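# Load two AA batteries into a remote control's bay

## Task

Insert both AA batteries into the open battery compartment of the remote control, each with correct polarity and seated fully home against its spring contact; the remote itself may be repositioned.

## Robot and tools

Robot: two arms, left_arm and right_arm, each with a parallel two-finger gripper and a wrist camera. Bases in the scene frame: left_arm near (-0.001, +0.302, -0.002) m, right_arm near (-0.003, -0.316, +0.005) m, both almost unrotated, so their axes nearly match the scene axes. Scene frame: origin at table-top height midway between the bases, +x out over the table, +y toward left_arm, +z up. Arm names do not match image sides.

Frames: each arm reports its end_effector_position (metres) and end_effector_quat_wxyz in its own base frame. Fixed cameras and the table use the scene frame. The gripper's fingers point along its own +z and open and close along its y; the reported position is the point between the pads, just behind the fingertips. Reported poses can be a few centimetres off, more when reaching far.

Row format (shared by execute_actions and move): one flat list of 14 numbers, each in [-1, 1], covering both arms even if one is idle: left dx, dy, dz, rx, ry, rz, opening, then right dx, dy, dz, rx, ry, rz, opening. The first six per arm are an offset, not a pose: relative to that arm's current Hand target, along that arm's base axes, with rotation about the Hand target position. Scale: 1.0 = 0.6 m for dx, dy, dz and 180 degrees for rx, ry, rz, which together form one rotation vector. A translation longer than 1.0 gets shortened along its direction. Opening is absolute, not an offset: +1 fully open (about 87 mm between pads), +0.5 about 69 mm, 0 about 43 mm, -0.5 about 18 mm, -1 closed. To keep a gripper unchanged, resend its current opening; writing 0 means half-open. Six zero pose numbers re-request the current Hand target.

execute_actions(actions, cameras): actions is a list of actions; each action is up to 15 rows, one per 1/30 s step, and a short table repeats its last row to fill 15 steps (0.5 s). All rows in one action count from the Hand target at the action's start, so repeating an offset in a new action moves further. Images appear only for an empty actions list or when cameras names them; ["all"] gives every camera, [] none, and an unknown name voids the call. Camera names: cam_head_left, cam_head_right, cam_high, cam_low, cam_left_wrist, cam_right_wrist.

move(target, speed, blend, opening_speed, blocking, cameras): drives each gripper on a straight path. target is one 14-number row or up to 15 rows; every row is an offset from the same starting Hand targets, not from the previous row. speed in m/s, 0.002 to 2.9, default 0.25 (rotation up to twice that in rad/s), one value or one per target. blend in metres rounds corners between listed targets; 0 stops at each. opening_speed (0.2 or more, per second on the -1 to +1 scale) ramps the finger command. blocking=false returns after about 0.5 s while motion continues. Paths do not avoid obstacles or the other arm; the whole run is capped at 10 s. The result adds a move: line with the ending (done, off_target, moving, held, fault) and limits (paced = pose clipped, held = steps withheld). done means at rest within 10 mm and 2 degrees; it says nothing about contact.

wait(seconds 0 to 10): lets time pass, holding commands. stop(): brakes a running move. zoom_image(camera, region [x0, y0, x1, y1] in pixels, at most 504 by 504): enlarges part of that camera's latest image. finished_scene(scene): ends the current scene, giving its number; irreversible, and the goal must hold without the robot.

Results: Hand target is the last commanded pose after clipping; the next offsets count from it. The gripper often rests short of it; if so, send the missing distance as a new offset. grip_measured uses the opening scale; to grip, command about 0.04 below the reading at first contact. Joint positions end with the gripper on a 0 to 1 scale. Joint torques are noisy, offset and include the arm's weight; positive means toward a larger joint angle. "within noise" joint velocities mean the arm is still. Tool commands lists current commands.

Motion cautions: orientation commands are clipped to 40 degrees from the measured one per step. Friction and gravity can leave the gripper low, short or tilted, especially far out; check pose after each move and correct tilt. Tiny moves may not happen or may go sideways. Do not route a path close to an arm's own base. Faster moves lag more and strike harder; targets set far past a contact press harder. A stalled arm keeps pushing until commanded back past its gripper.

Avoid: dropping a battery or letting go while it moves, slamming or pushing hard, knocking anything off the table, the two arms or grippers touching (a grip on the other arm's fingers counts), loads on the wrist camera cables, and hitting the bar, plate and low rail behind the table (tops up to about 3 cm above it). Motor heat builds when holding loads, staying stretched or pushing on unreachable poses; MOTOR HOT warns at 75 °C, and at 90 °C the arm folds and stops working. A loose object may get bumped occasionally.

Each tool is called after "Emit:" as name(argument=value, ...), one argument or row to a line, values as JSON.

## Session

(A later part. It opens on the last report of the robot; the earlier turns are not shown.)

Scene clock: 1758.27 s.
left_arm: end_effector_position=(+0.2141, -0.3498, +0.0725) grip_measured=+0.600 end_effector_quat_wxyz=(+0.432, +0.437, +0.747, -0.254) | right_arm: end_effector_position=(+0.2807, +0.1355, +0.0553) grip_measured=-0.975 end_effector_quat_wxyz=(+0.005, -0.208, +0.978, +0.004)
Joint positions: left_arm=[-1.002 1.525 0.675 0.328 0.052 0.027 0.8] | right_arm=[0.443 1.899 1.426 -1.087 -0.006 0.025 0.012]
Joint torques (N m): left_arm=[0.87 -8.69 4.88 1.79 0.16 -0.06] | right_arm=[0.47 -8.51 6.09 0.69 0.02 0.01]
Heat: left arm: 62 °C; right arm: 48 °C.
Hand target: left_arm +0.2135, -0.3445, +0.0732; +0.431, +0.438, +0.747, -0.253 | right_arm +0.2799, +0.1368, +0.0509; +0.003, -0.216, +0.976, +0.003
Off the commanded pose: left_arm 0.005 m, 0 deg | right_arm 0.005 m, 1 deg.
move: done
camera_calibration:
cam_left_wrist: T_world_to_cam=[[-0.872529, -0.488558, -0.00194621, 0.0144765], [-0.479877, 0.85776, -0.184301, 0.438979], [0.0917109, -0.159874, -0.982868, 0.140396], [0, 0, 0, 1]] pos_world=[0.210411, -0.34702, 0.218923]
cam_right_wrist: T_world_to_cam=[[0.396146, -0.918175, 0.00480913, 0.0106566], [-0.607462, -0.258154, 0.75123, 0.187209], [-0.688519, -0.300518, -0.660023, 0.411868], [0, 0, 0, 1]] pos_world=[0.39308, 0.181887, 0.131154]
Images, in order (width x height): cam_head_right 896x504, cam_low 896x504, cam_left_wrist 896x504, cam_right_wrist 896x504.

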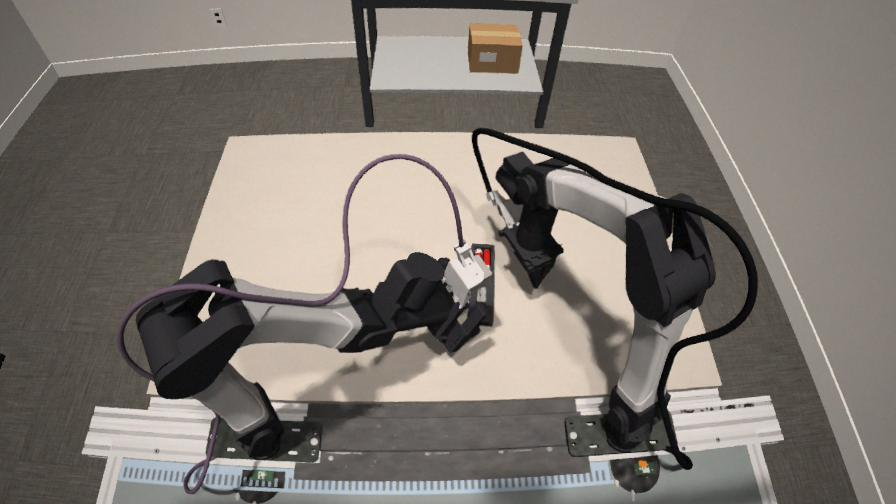

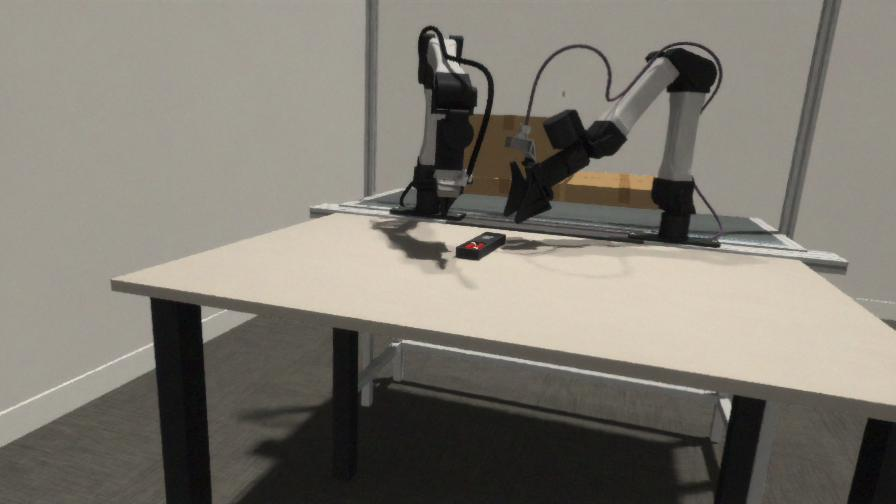

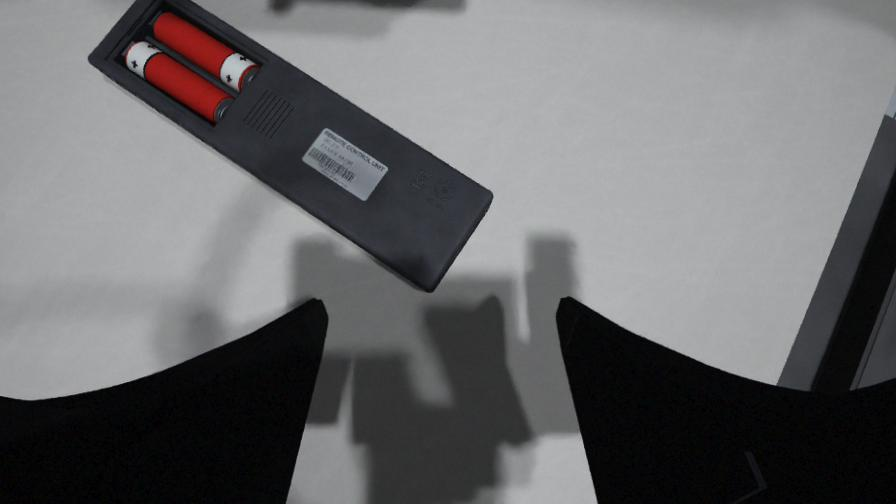

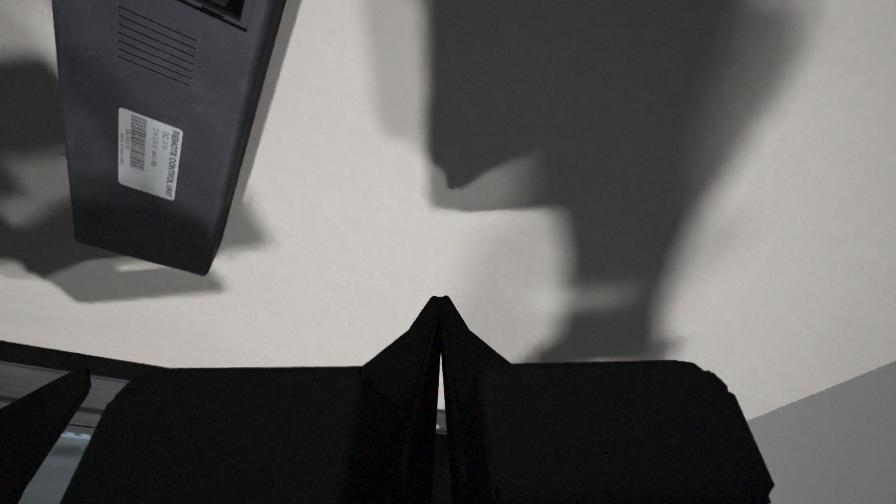

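Emit:
zoom_image(
  camera="cam_head_right",
  region=[430, 220, 580, 370],
)

Scaled by 3.360.

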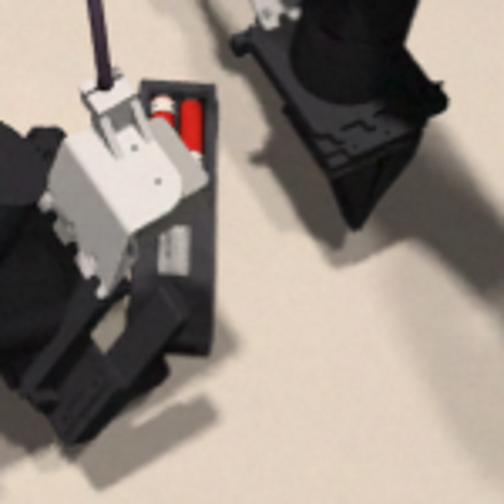

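Emit:
move(
  target=[
    [-0.047,0.088,0.083,0,0,0,0.6,0.01,0.04,0.1,0,0,-0.05,0.5],
    [-0.047,0.088,0.083,0,0,0,0.6,0.0398,0.1662,0.1068,0,0,-0.166,0.5],
  ],
  speed=0.25,
  blend=0.02,
  cameras=["cam_right_wrist"],
)

Scene clock: 1790.63 s.
left_arm: end_effector_position=(+0.1854, -0.2957, +0.1257) grip_measured=+0.600 end_effector_quat_wxyz=(+0.435, +0.435, +0.746, -0.256) | right_arm: end_effector_position=(+0.3024, +0.2345, +0.1150) grip_measured=+0.500 end_effector_quat_wxyz=(+0.004, +0.039, +0.999, +0.007)
Joint positions: left_arm=[-0.979 1.14 0.623 0.002 0.072 0.035 0.8] | right_arm=[0.59 2.129 1.998 -1.425 -0.006 0.667 0.75]
Joint torques (N m): left_arm=[0.92 -4.25 5.94 1.73 0.19 -0.02] | right_arm=[0.25 -9.61 9.46 0.4 0.13 0.26]
Heat: left arm: 62 °C; right arm: 50 °C.
Hand target: left_arm +0.1853, -0.2917, +0.1230; +0.431, +0.438, +0.747, -0.253 | right_arm +0.3038, +0.2366, +0.1150; +0.004, +0.043, +0.999, +0.003
Off the commanded pose: left_arm 0.005 m, 1 deg | right_arm 0.002 m, 1 deg.
move: done
camera_calibration:
cam_right_wrist: T_world_to_cam=[[-0.0879919, -0.996117, -0.00298274, 0.258235], [-0.655743, 0.0556704, 0.752929, 0.121907], [-0.749839, 0.0682075, -0.658095, 0.427849], [0, 0, 0, 1]] pos_world=[0.42348, 0.221264, 0.190549]
Images, in order (width x height): cam_right_wrist 896x504.

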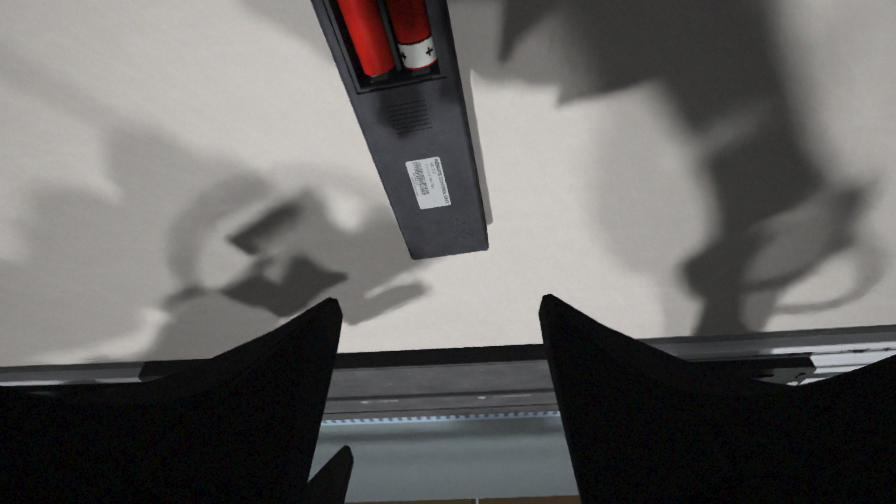

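Emit:
move(
  target=[
    [0,0,0,0,0,0,0.6,0.0213,0.0178,-0.11,0,0,0.066,0.5],
    [0,0,0,0,0,0,0.6,0.0213,0.0178,-0.1717,0,0,0.066,0.5],
    [0,0,0,0,0,0,0.6,0.0213,0.0178,-0.1717,0,0,0.066,0.0],
  ],
  speed=0.2,
  opening_speed=1.0,
  cameras=["cam_right_wrist"],
)

Scene clock: 1829.63 s.
left_arm: end_effector_position=(+0.1854, -0.2957, +0.1257) grip_measured=+0.600 end_effector_quat_wxyz=(+0.435, +0.435, +0.746, -0.256) | right_arm: end_effector_position=(+0.3178, +0.2462, +0.0171) grip_measured=+0.088 end_effector_quat_wxyz=(+0.004, -0.054, +0.999, +0.005)
Joint positions: left_arm=[-0.979 1.14 0.623 0.002 0.072 0.035 0.8] | right_arm=[0.608 2.259 1.817 -1.116 -0.004 0.501 0.544]
Joint torques (N m): left_arm=[0.66 -4.41 5.94 1.81 0.15 0] | right_arm=[0.44 -11.29 6.28 0.67 0.08 0.04]
Heat: left arm: 64 °C; right arm: 53 °C.
Hand target: left_arm +0.1853, -0.2917, +0.1230; +0.431, +0.438, +0.747, -0.253 | right_arm +0.3166, +0.2474, +0.0121; +0.003, -0.060, +0.998, +0.003
Off the commanded pose: left_arm 0.005 m, 1 deg | right_arm 0.005 m, 1 deg.
move: done
camera_calibration:
cam_right_wrist: T_world_to_cam=[[0.0958903, -0.995391, 0.000979261, 0.212233], [-0.655866, -0.0624423, 0.752291, 0.234191], [-0.748762, -0.0727797, -0.658831, 0.408509], [0, 0, 0, 1]] pos_world=[0.439123, 0.25561, 0.0927514]
Images, in order (width x height): cam_right_wrist 896x504.

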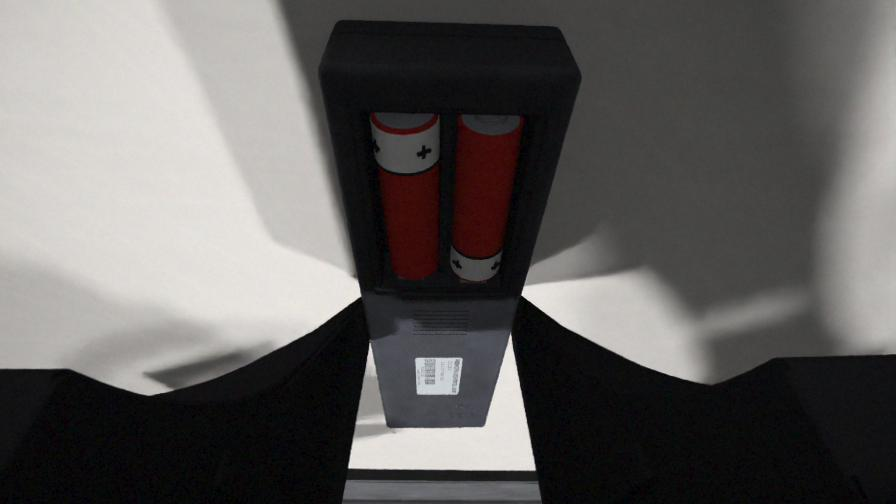

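Emit:
move(
  target=[
    [0,0,0,0,0,0,0.6,0.0,0.0,0.04,0,0,0,0.0],
    [0,0,0,0,0,0,0.6,-0.0747,-0.1238,0.04,0,0,-0.3956,0.0],
    [0,0,0,0,0,0,0.6,-0.0747,-0.1238,-0.003,0,0,-0.3956,0.0],
    [0,0,0,0,0,0,0.6,-0.0747,-0.1238,-0.003,0,0,-0.3956,0.5],
    [0,0,0,0,0,0,0.6,-0.0747,-0.1238,0.15,0,0,-0.3956,0.5],
  ],
  speed=0.25,
  blend=[0.01,0.005,0,0,0],
  opening_speed=1.0,
  cameras=["cam_right_wrist", "cam_left_wrist", "cam_low"],
)

Scene clock: 1842.47 s.
left_arm: end_effector_position=(+0.1854, -0.2957, +0.1257) grip_measured=+0.600 end_effector_quat_wxyz=(+0.435, +0.435, +0.746, -0.256) | right_arm: end_effector_position=(+0.2690, +0.1753, +0.0960) grip_measured=+0.500 end_effector_quat_wxyz=(-0.002, +0.525, +0.851, -0.001)
Joint positions: left_arm=[-0.979 1.14 0.623 0.002 0.072 0.035 0.8] | right_arm=[0.446 1.758 1.409 -1.225 -0.002 1.551 0.75]
Joint torques (N m): left_arm=[0.79 -4.71 6.08 1.79 0.12 0.03] | right_arm=[-0.58 -8.65 8.44 0.28 0.2 0.25]
Heat: left arm: 64 °C; right arm: 55 °C.
Hand target: left_arm +0.1853, -0.2917, +0.1230; +0.431, +0.438, +0.747, -0.253 | right_arm +0.2718, +0.1731, +0.1021; +0.005, +0.532, +0.847, +0.000
Off the commanded pose: left_arm 0.005 m, 1 deg | right_arm 0.007 m, 1 deg.
move: done
camera_calibration:
cam_left_wrist: T_world_to_cam=[[-0.871624, -0.490175, 0.0000029235, 0.0150808], [-0.481056, 0.855407, -0.192001, 0.389143], [0.0941119, -0.167354, -0.981395, 0.201159], [0, 0, 0, 1]] pos_world=[0.181413, -0.291819, 0.272132]
cam_right_wrist: T_world_to_cam=[[-0.898003, -0.439765, 0.0140262, 0.314964], [-0.276348, 0.588536, 0.759775, -0.0784619], [-0.342378, 0.678404, -0.650035, 0.17702], [0, 0, 0, 1]] pos_world=[0.321763, 0.0645971, 0.170265]
Images, in order (width x height): cam_low 896x504, cam_left_wrist 896x504, cam_right_wrist 896x504.

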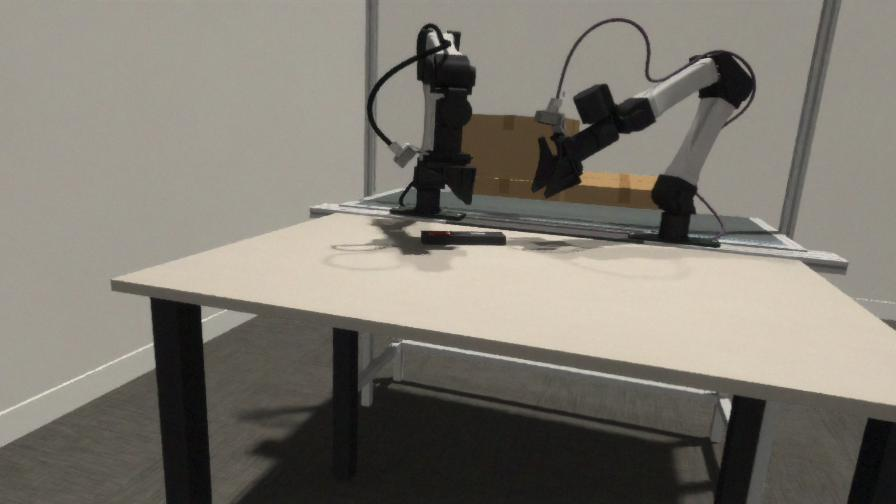

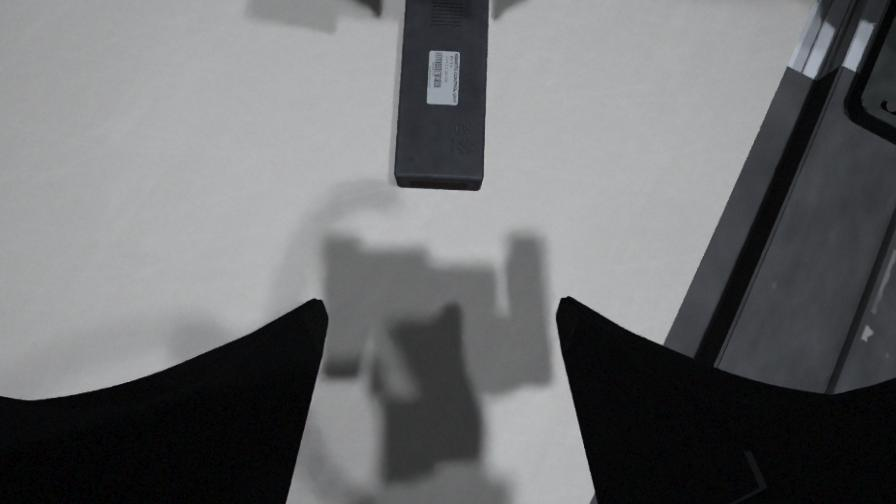

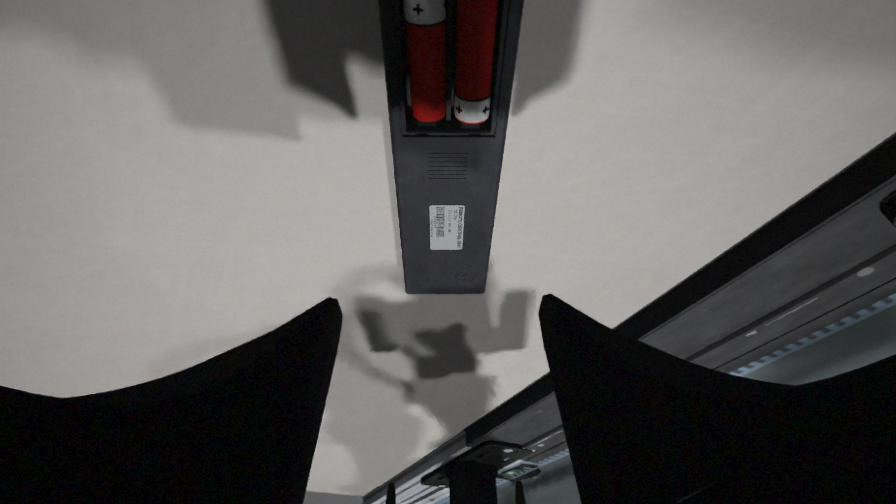

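Emit:
move(
  target=[
    [0.047,-0.088,-0.083,0,0,0,0.6,0.03,-0.2,0.0,0,0,0,0.0],
    [0.0978,-0.1905,-0.165,0,0,0,0.6,0.05,-0.35,0.0,0,0,0,0.0],
    [0.0978,-0.1905,-0.165,0,0,0,0.0,0.05,-0.35,0.0,0,0,0,0.0],
  ],
  speed=[0.25,0.12,0.1],
  blend=[0.02,0,0],
  opening_speed=1.0,
  cameras=["cam_left_wrist", "cam_low"],
)

Scene clock: 1848.83 s.
left_arm: end_effector_position=(+0.2440, -0.4008, +0.0262) grip_measured=+0.072 end_effector_quat_wxyz=(+0.432, +0.439, +0.746, -0.254) | right_arm: end_effector_position=(+0.2989, -0.0349, +0.0995) grip_measured=+0.000 end_effector_quat_wxyz=(+0.005, +0.534, +0.845, +0.001)
Joint positions: left_arm=[-1.008 1.865 0.834 0.509 0.048 0.027 0.536] | right_arm=[-0.224 1.766 1.434 -1.229 0.002 0.904 0.5]
Joint torques (N m): left_arm=[-0.49 -7.51 6.71 1.87 -0.01 -0.15] | right_arm=[-0.47 -6.94 9.48 0.38 0.09 0.02]
Heat: left arm: 64 °C; right arm: 53 °C.
Hand target: left_arm +0.2440, -0.4060, +0.0240; +0.431, +0.438, +0.747, -0.253 | right_arm +0.3018, -0.0370, +0.1022; +0.005, +0.532, +0.847, +0.000
Off the commanded pose: left_arm 0.006 m, 0 deg | right_arm 0.004 m, 0 deg.
move: done
camera_calibration:
cam_left_wrist: T_world_to_cam=[[-0.87395, -0.485998, -0.00415894, 0.0169765], [-0.477094, 0.859508, -0.183378, 0.488571], [0.0926963, -0.158279, -0.983034, 0.0843905], [0, 0, 0, 1]] pos_world=[0.240109, -0.398323, 0.172623]
Images, in order (width x height): cam_low 896x504, cam_left_wrist 896x504.

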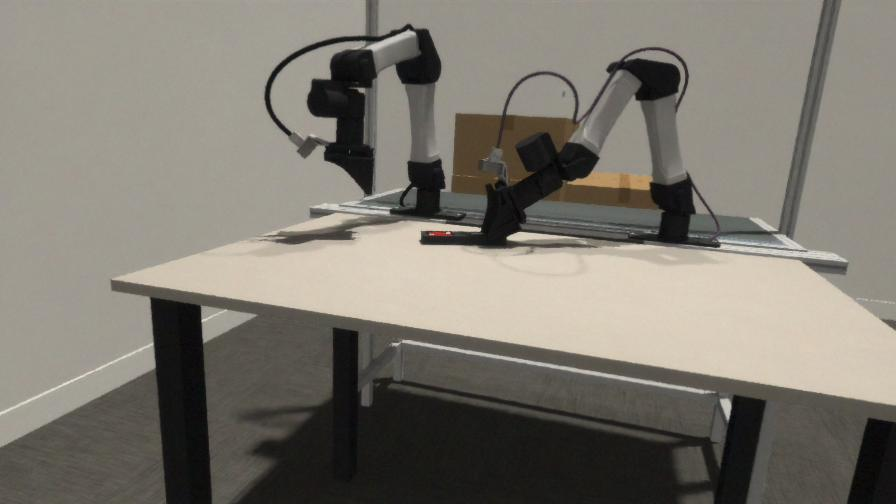

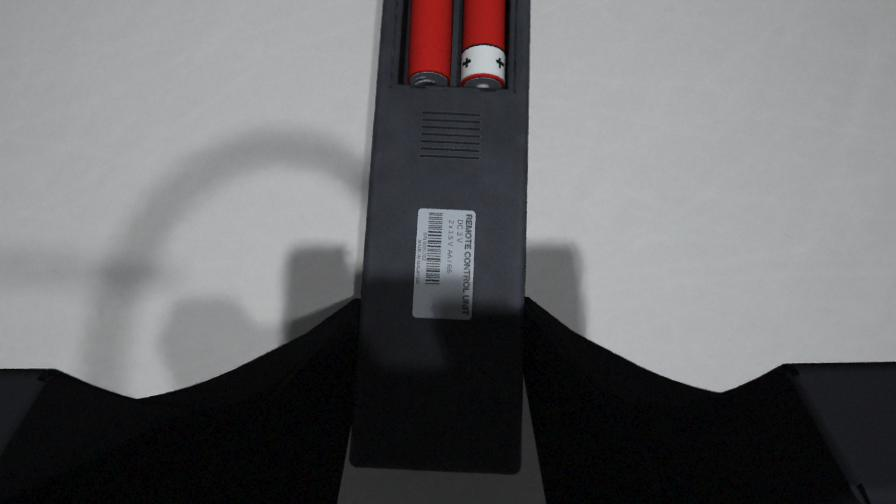

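Emit:
move(
  target=[
    [0,0,0,0,0,0,0.0,0.015,0.1,0.0,0,0,0.3,-1.0],
    [0,0,0,0,0,0,0.0,0.023,0.228,-0.0953,0,0,0.5,-1.0],
  ],
  speed=0.25,
  blend=[0.03,0],
  cameras=["cam_right_wrist", "cam_low"],
)

Emit:
zoom_image(
  camera="cam_low",
  region=[405, 205, 475, 250],
)

Emit:
zoom_image(
  camera="cam_right_wrist",
  region=[200, 100, 560, 400],
)

Scene clock: 1868.03 s.
left_arm: end_effector_position=(+0.2447, -0.4005, +0.0262) grip_measured=+0.072 end_effector_quat_wxyz=(+0.432, +0.437, +0.747, -0.253) | right_arm: end_effector_position=(+0.3173, +0.0984, +0.0517) grip_measured=-0.975 end_effector_quat_wxyz=(+0.009, -0.216, +0.976, +0.000)
Joint positions: left_arm=[-1.008 1.865 0.834 0.51 0.043 0.025 0.536] | right_arm=[0.317 1.97 1.511 -1.093 0.002 -0.119 0.012]
Joint torques (N m): left_arm=[-0.43 -7.23 6.71 1.89 0 -0.09] | right_arm=[0.12 -8.69 5.87 0.7 -0.09 0.01]
Heat: left arm: 64 °C; right arm: 50 °C.
Hand target: left_arm +0.2441, -0.4060, +0.0240; +0.431, +0.438, +0.747, -0.253 | right_arm +0.3156, +0.0998, +0.0450; +0.003, -0.223, +0.975, +0.004
Off the commanded pose: left_arm 0.006 m, 0 deg | right_arm 0.007 m, 1 deg.
move: done
camera_calibration:
cam_right_wrist: T_world_to_cam=[[0.411633, -0.911228, 0.0148735, -0.0440747], [-0.611196, -0.263919, 0.746181, 0.204638], [-0.676016, -0.316244, -0.665577, 0.421291], [0, 0, 0, 1]] pos_world=[0.428016, 0.147076, 0.12836]
Images, in order (width x height): cam_low 896x504, cam_right_wrist 896x504.

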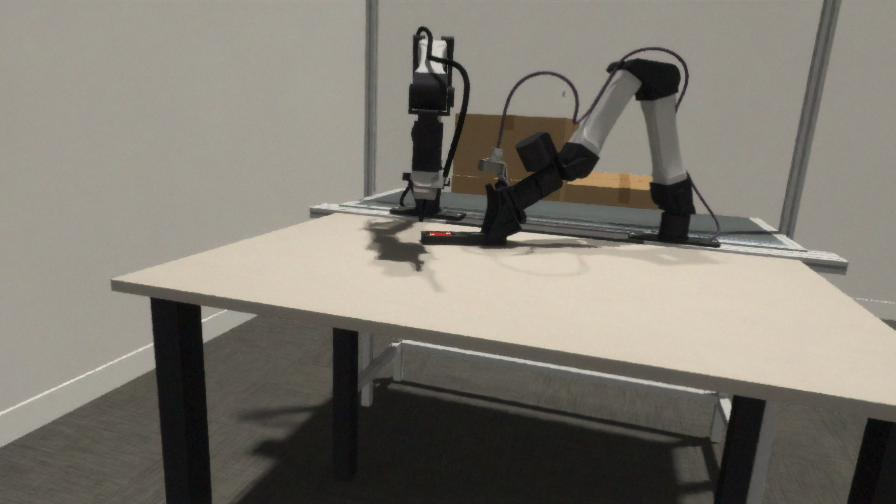

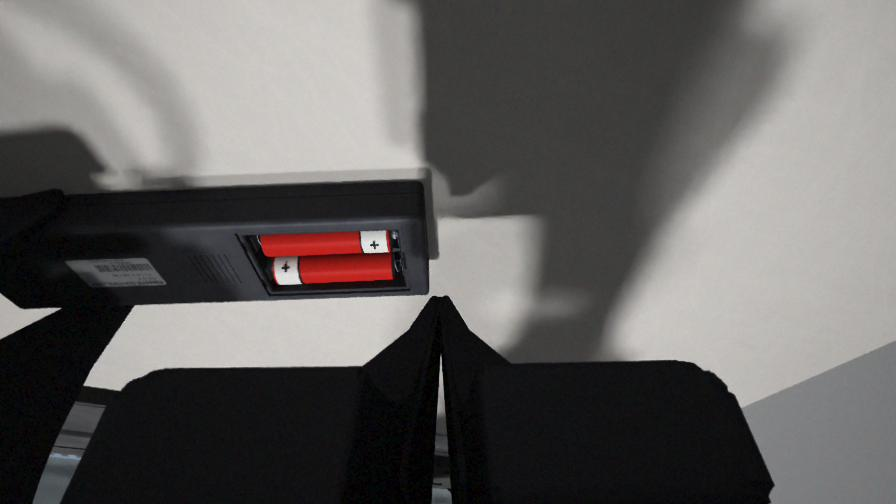

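Scaled by 7.200.

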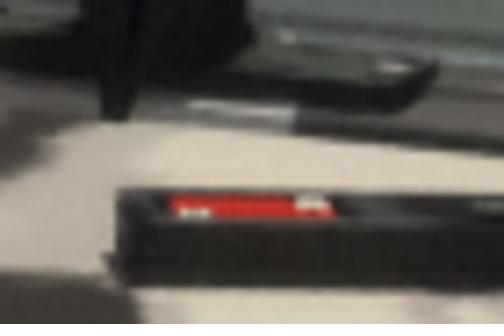

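Scaled by 1.400.

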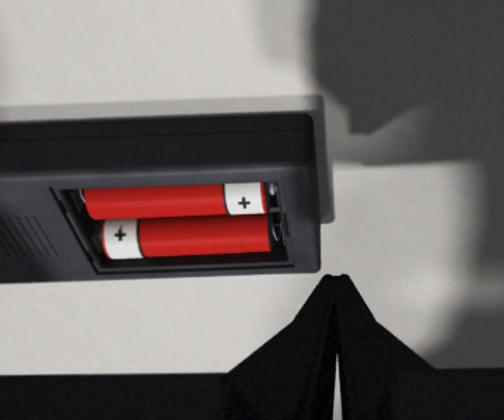

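Emit:
move(
  target=[
    [0,0,0,0,0,0,0.6,0,0,0.1,0,0,0,-1.0],
    [-0.0508,0.1025,0.082,0,0,0,0.6,0,0,0.15,0,0,0,-1.0],
  ],
  speed=0.15,
  opening_speed=0.8,
  cameras=["cam_left_wrist", "cam_right_wrist", "cam_head_right"],
)

Scene clock: 1892.97 s.
left_arm: end_effector_position=(+0.2141, -0.3504, +0.0737) grip_measured=+0.600 end_effector_quat_wxyz=(+0.433, +0.436, +0.746, -0.256) | right_arm: end_effector_position=(+0.3143, +0.0974, +0.1253) grip_measured=-0.975 end_effector_quat_wxyz=(-0.008, -0.216, +0.976, -0.002)
Joint positions: left_arm=[-1.003 1.523 0.676 0.328 0.052 0.025 0.8] | right_arm=[0.317 1.97 1.799 -1.415 0.002 -0.12 0.012]
Joint torques (N m): left_arm=[0.87 -8.47 4.83 1.74 0.17 0] | right_arm=[0.12 -11 9.31 0.35 -0.08 0.02]
Heat: left arm: 64 °C; right arm: 49 °C.
Hand target: left_arm +0.2134, -0.3444, +0.0731; +0.431, +0.438, +0.747, -0.253 | right_arm +0.3156, +0.0998, +0.1350; +0.003, -0.223, +0.975, +0.004
Off the commanded pose: left_arm 0.006 m, 0 deg | right_arm 0.010 m, 2 deg.
move: done
camera_calibration:
cam_left_wrist: T_world_to_cam=[[-0.872156, -0.489228, -0.000232248, 0.0137916], [-0.480497, 0.856681, -0.187668, 0.439717], [0.0920115, -0.163564, -0.982232, 0.140193], [0, 0, 0, 1]] pos_world=[0.210412, -0.34702, 0.220227]
cam_right_wrist: T_world_to_cam=[[0.412771, -0.910766, 0.0112128, -0.0448164], [-0.586303, -0.256259, 0.768492, 0.136215], [-0.697043, -0.323785, -0.639761, 0.47212], [0, 0, 0, 1]] pos_world=[0.42745, 0.146955, 0.197866]
Images, in order (width x height): cam_head_right 896x504, cam_left_wrist 896x504, cam_right_wrist 896x504.

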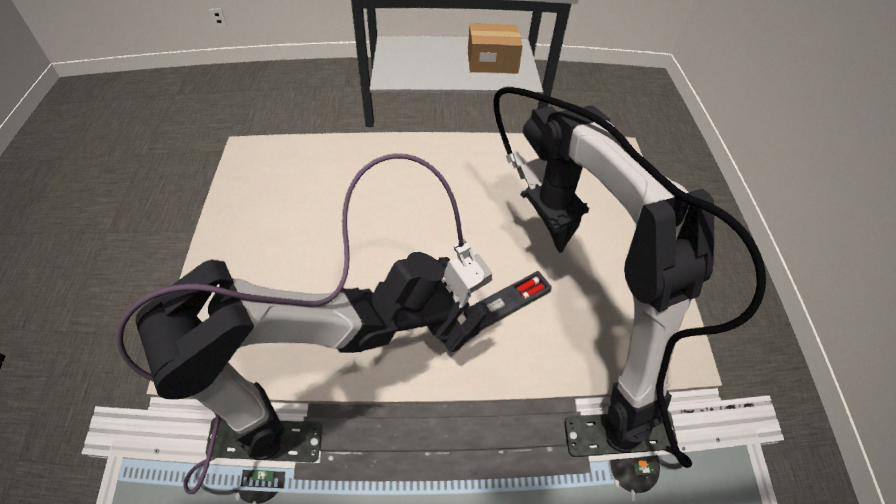

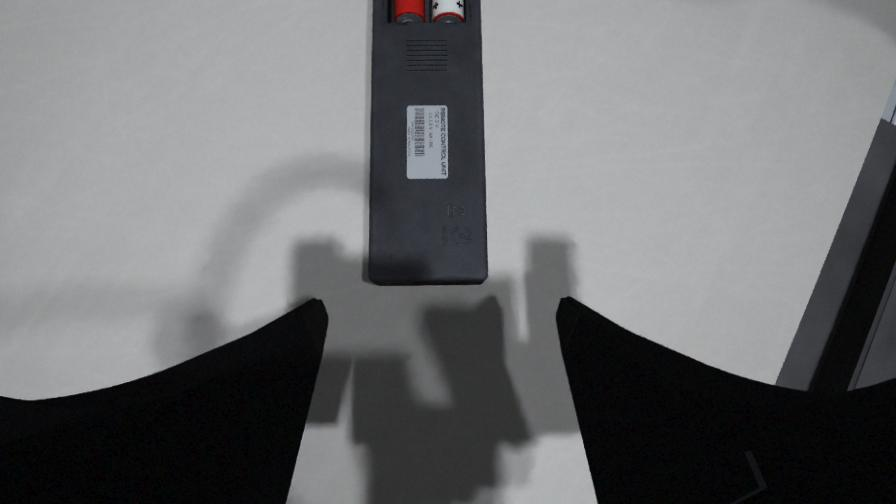

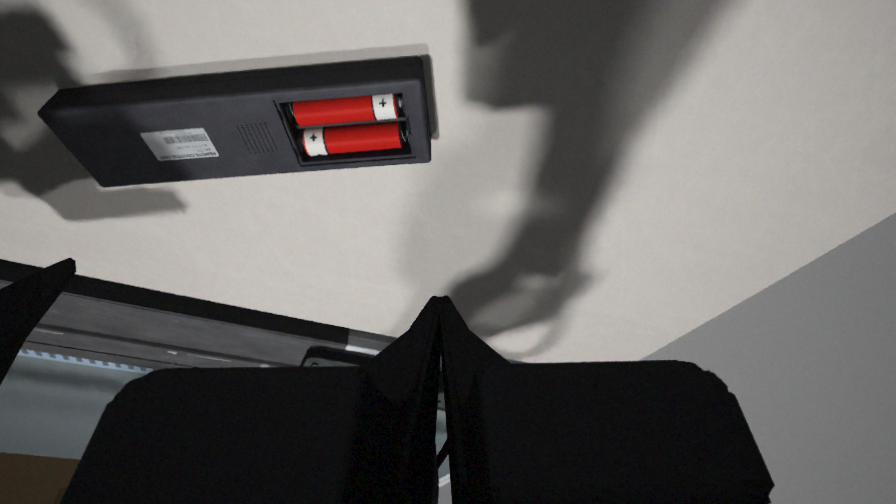

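Emit:
move(
  target=[
    [0,0,0,0,0,0,0.6,-0.0145,0.0345,-0.1,0,0,0,-1.0],
    [0,0,0,0,0,0,0.6,-0.0145,0.0345,-0.155,0,0,0,-1.0],
  ],
  speed=0.15,
  cameras=["cam_right_wrist", "cam_low", "cam_left_wrist"],
)

Emit:
zoom_image(
  camera="cam_right_wrist",
  region=[200, 100, 560, 400],
)

Emit:
zoom_image(
  camera="cam_low",
  region=[415, 205, 465, 245],
)

Scene clock: 1902.70 s.
left_arm: end_effector_position=(+0.2141, -0.3503, +0.0737) grip_measured=+0.600 end_effector_quat_wxyz=(+0.433, +0.436, +0.747, -0.256) | right_arm: end_effector_position=(+0.3088, +0.1178, +0.0476) grip_measured=-0.975 end_effector_quat_wxyz=(+0.008, -0.227, +0.974, +0.000)
Joint positions: left_arm=[-1.003 1.523 0.676 0.328 0.052 0.025 0.8] | right_arm=[0.376 1.971 1.495 -1.08 0.002 -0.082 0.012]
Joint torques (N m): left_arm=[0.76 -8.16 4.75 1.76 0.15 -0.06] | right_arm=[0.25 -8.88 5.98 0.7 -0.08 0.24]
Heat: left arm: 63 °C; right arm: 50 °C.
Hand target: left_arm +0.2135, -0.3444, +0.0731; +0.431, +0.438, +0.747, -0.253 | right_arm +0.3069, +0.1205, +0.0420; +0.003, -0.223, +0.975, +0.004
Off the commanded pose: left_arm 0.006 m, 0 deg | right_arm 0.007 m, 1 deg.
move: done
camera_calibration:
cam_left_wrist: T_world_to_cam=[[-0.87214, -0.489256, -0.00019799, 0.0137707], [-0.480565, 0.856723, -0.187303, 0.439647], [0.0918089, -0.163259, -0.982302, 0.140259], [0, 0, 0, 1]] pos_world=[0.210412, -0.34702, 0.220126]
cam_right_wrist: T_world_to_cam=[[0.431396, -0.902055, 0.0139628, -0.0299406], [-0.602794, -0.276694, 0.748384, 0.206392], [-0.67122, -0.331267, -0.663118, 0.419235], [0, 0, 0, 1]] pos_world=[0.418727, 0.168978, 0.12396]
Images, in order (width x height): cam_low 896x504, cam_left_wrist 896x504, cam_right_wrist 896x504.

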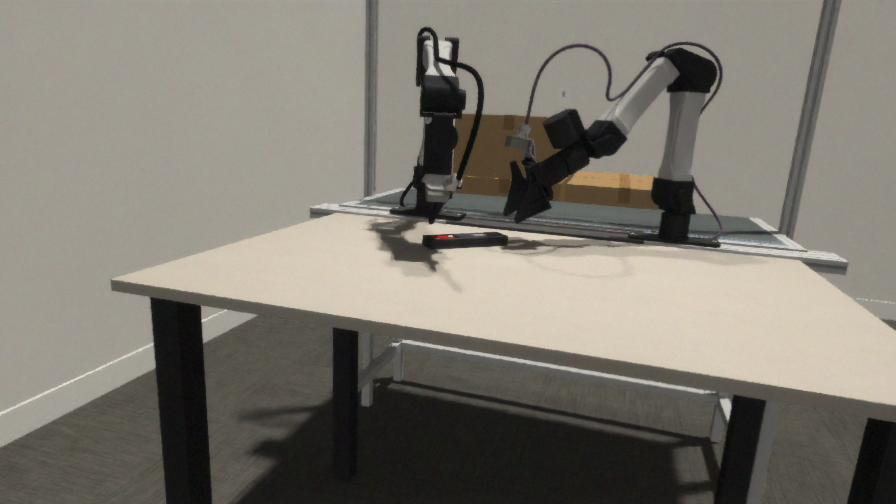

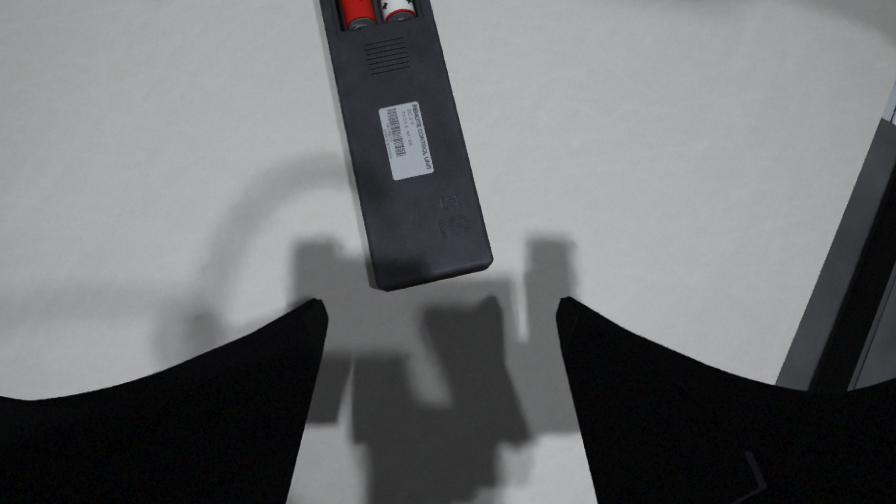

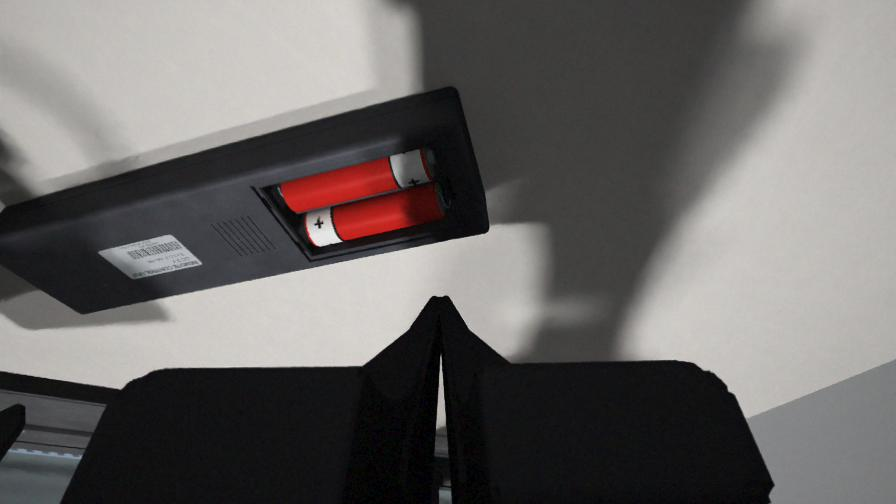

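Scaled by 1.400.

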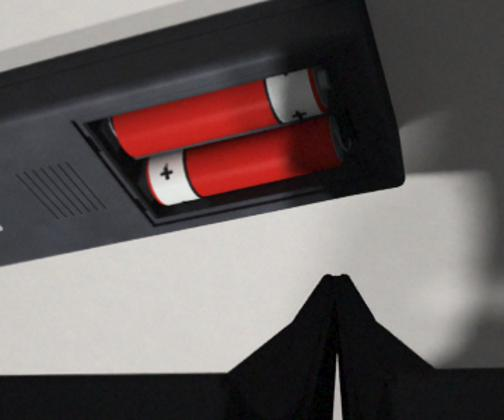

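Scaled by 10.080.

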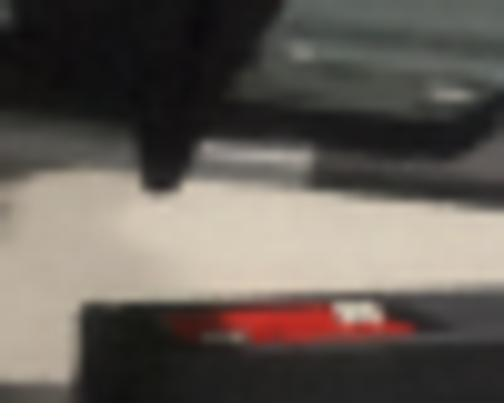

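Emit:
execute_actions(
  actions=[],
)

Scene clock: 1905.23 s.
left_arm: end_effector_position=(+0.2141, -0.3503, +0.0737) grip_measured=+0.600 end_effector_quat_wxyz=(+0.433, +0.436, +0.747, -0.256) | right_arm: end_effector_position=(+0.3089, +0.1178, +0.0476) grip_measured=-0.975 end_effector_quat_wxyz=(+0.008, -0.227, +0.974, +0.000)
Joint positions: left_arm=[-1.003 1.523 0.676 0.328 0.052 0.025 0.8] | right_arm=[0.376 1.971 1.495 -1.079 0.002 -0.082 0.012]
Joint velocities: within noise
Joint torques (N m): left_arm=[0.83 -8.36 4.9 1.79 0.17 0.01] | right_arm=[0.25 -8.88 5.98 0.7 -0.07 0.25]
Heat: left arm: 63 °C; right arm: 50 °C.
Hand target: left_arm +0.2135, -0.3444, +0.0731; +0.431, +0.438, +0.747, -0.253 | right_arm +0.3069, +0.1205, +0.0420; +0.003, -0.223, +0.975, +0.003
Tool commands: left_gripper/opening=+0.6 right_gripper/opening=-1.0
Off the commanded pose: left_arm 0.006 m, 0 deg | right_arm 0.007 m, 1 deg.
camera_calibration:
cam_left_wrist: T_world_to_cam=[[-0.87214, -0.489256, -0.00019799, 0.0137707], [-0.480565, 0.856723, -0.187303, 0.439647], [0.0918089, -0.163259, -0.982302, 0.140259], [0, 0, 0, 1]] pos_world=[0.210412, -0.34702, 0.220126]
cam_right_wrist: T_world_to_cam=[[0.431364, -0.90207, 0.0139902, -0.0299727], [-0.603064, -0.276778, 0.748136, 0.206535], [-0.670999, -0.331156, -0.663397, 0.419292], [0, 0, 0, 1]] pos_world=[0.418828, 0.168978, 0.12406]

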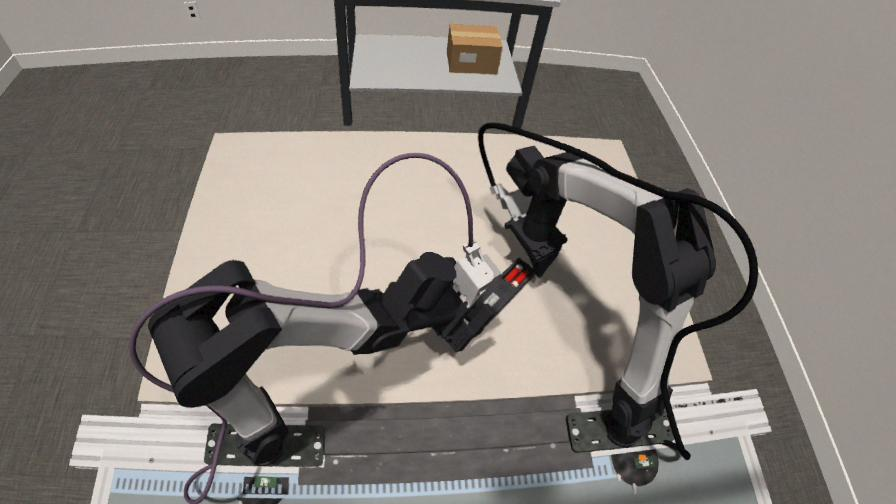

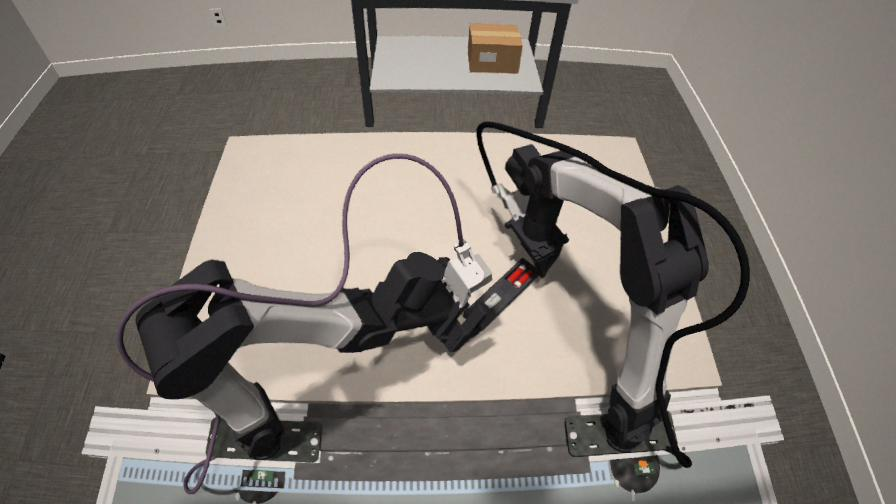

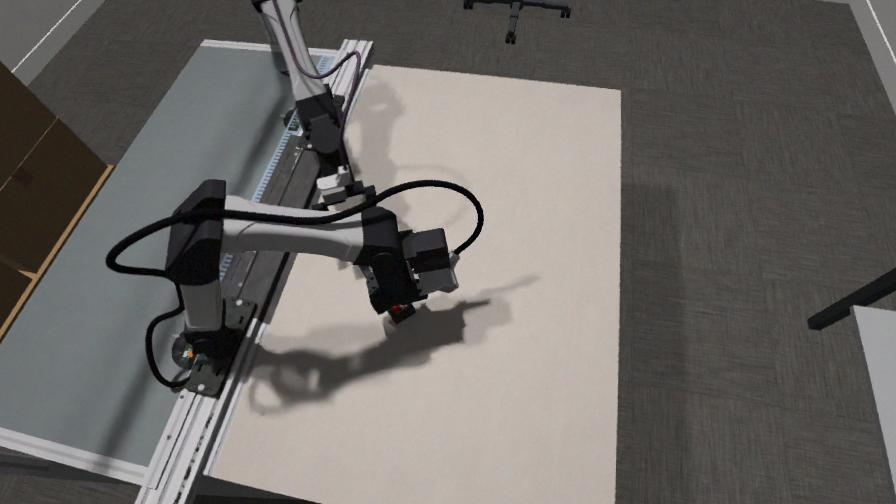

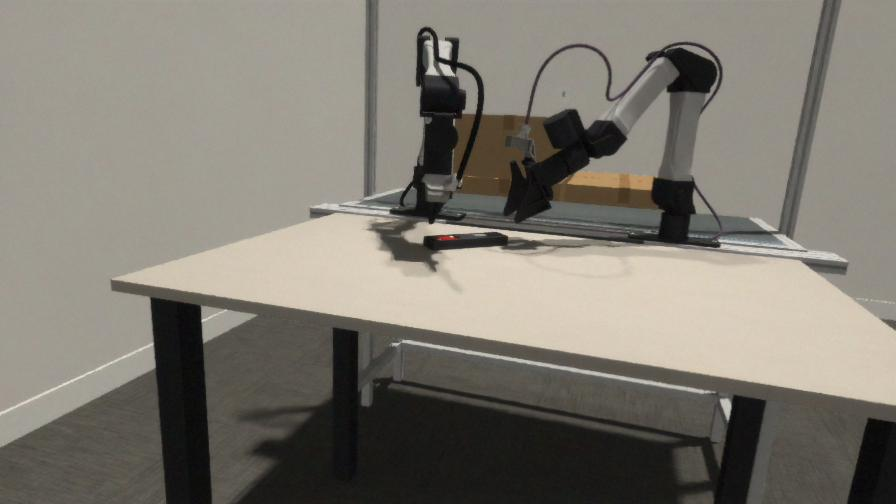

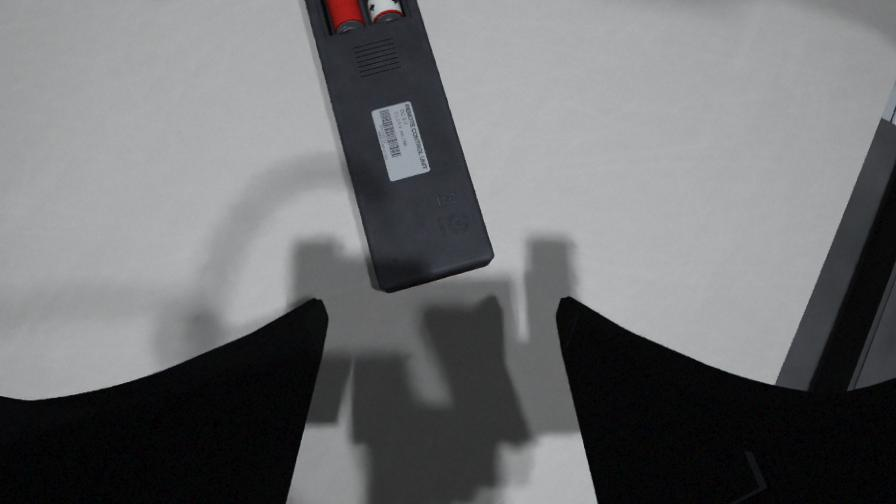

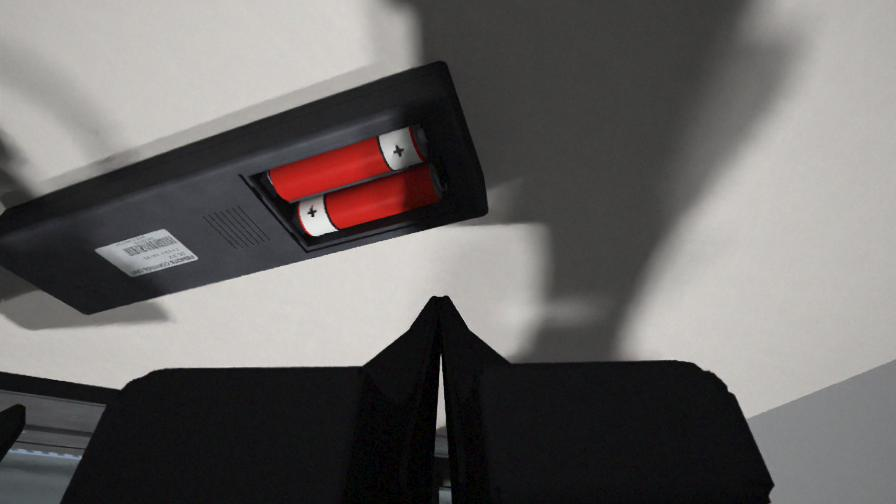

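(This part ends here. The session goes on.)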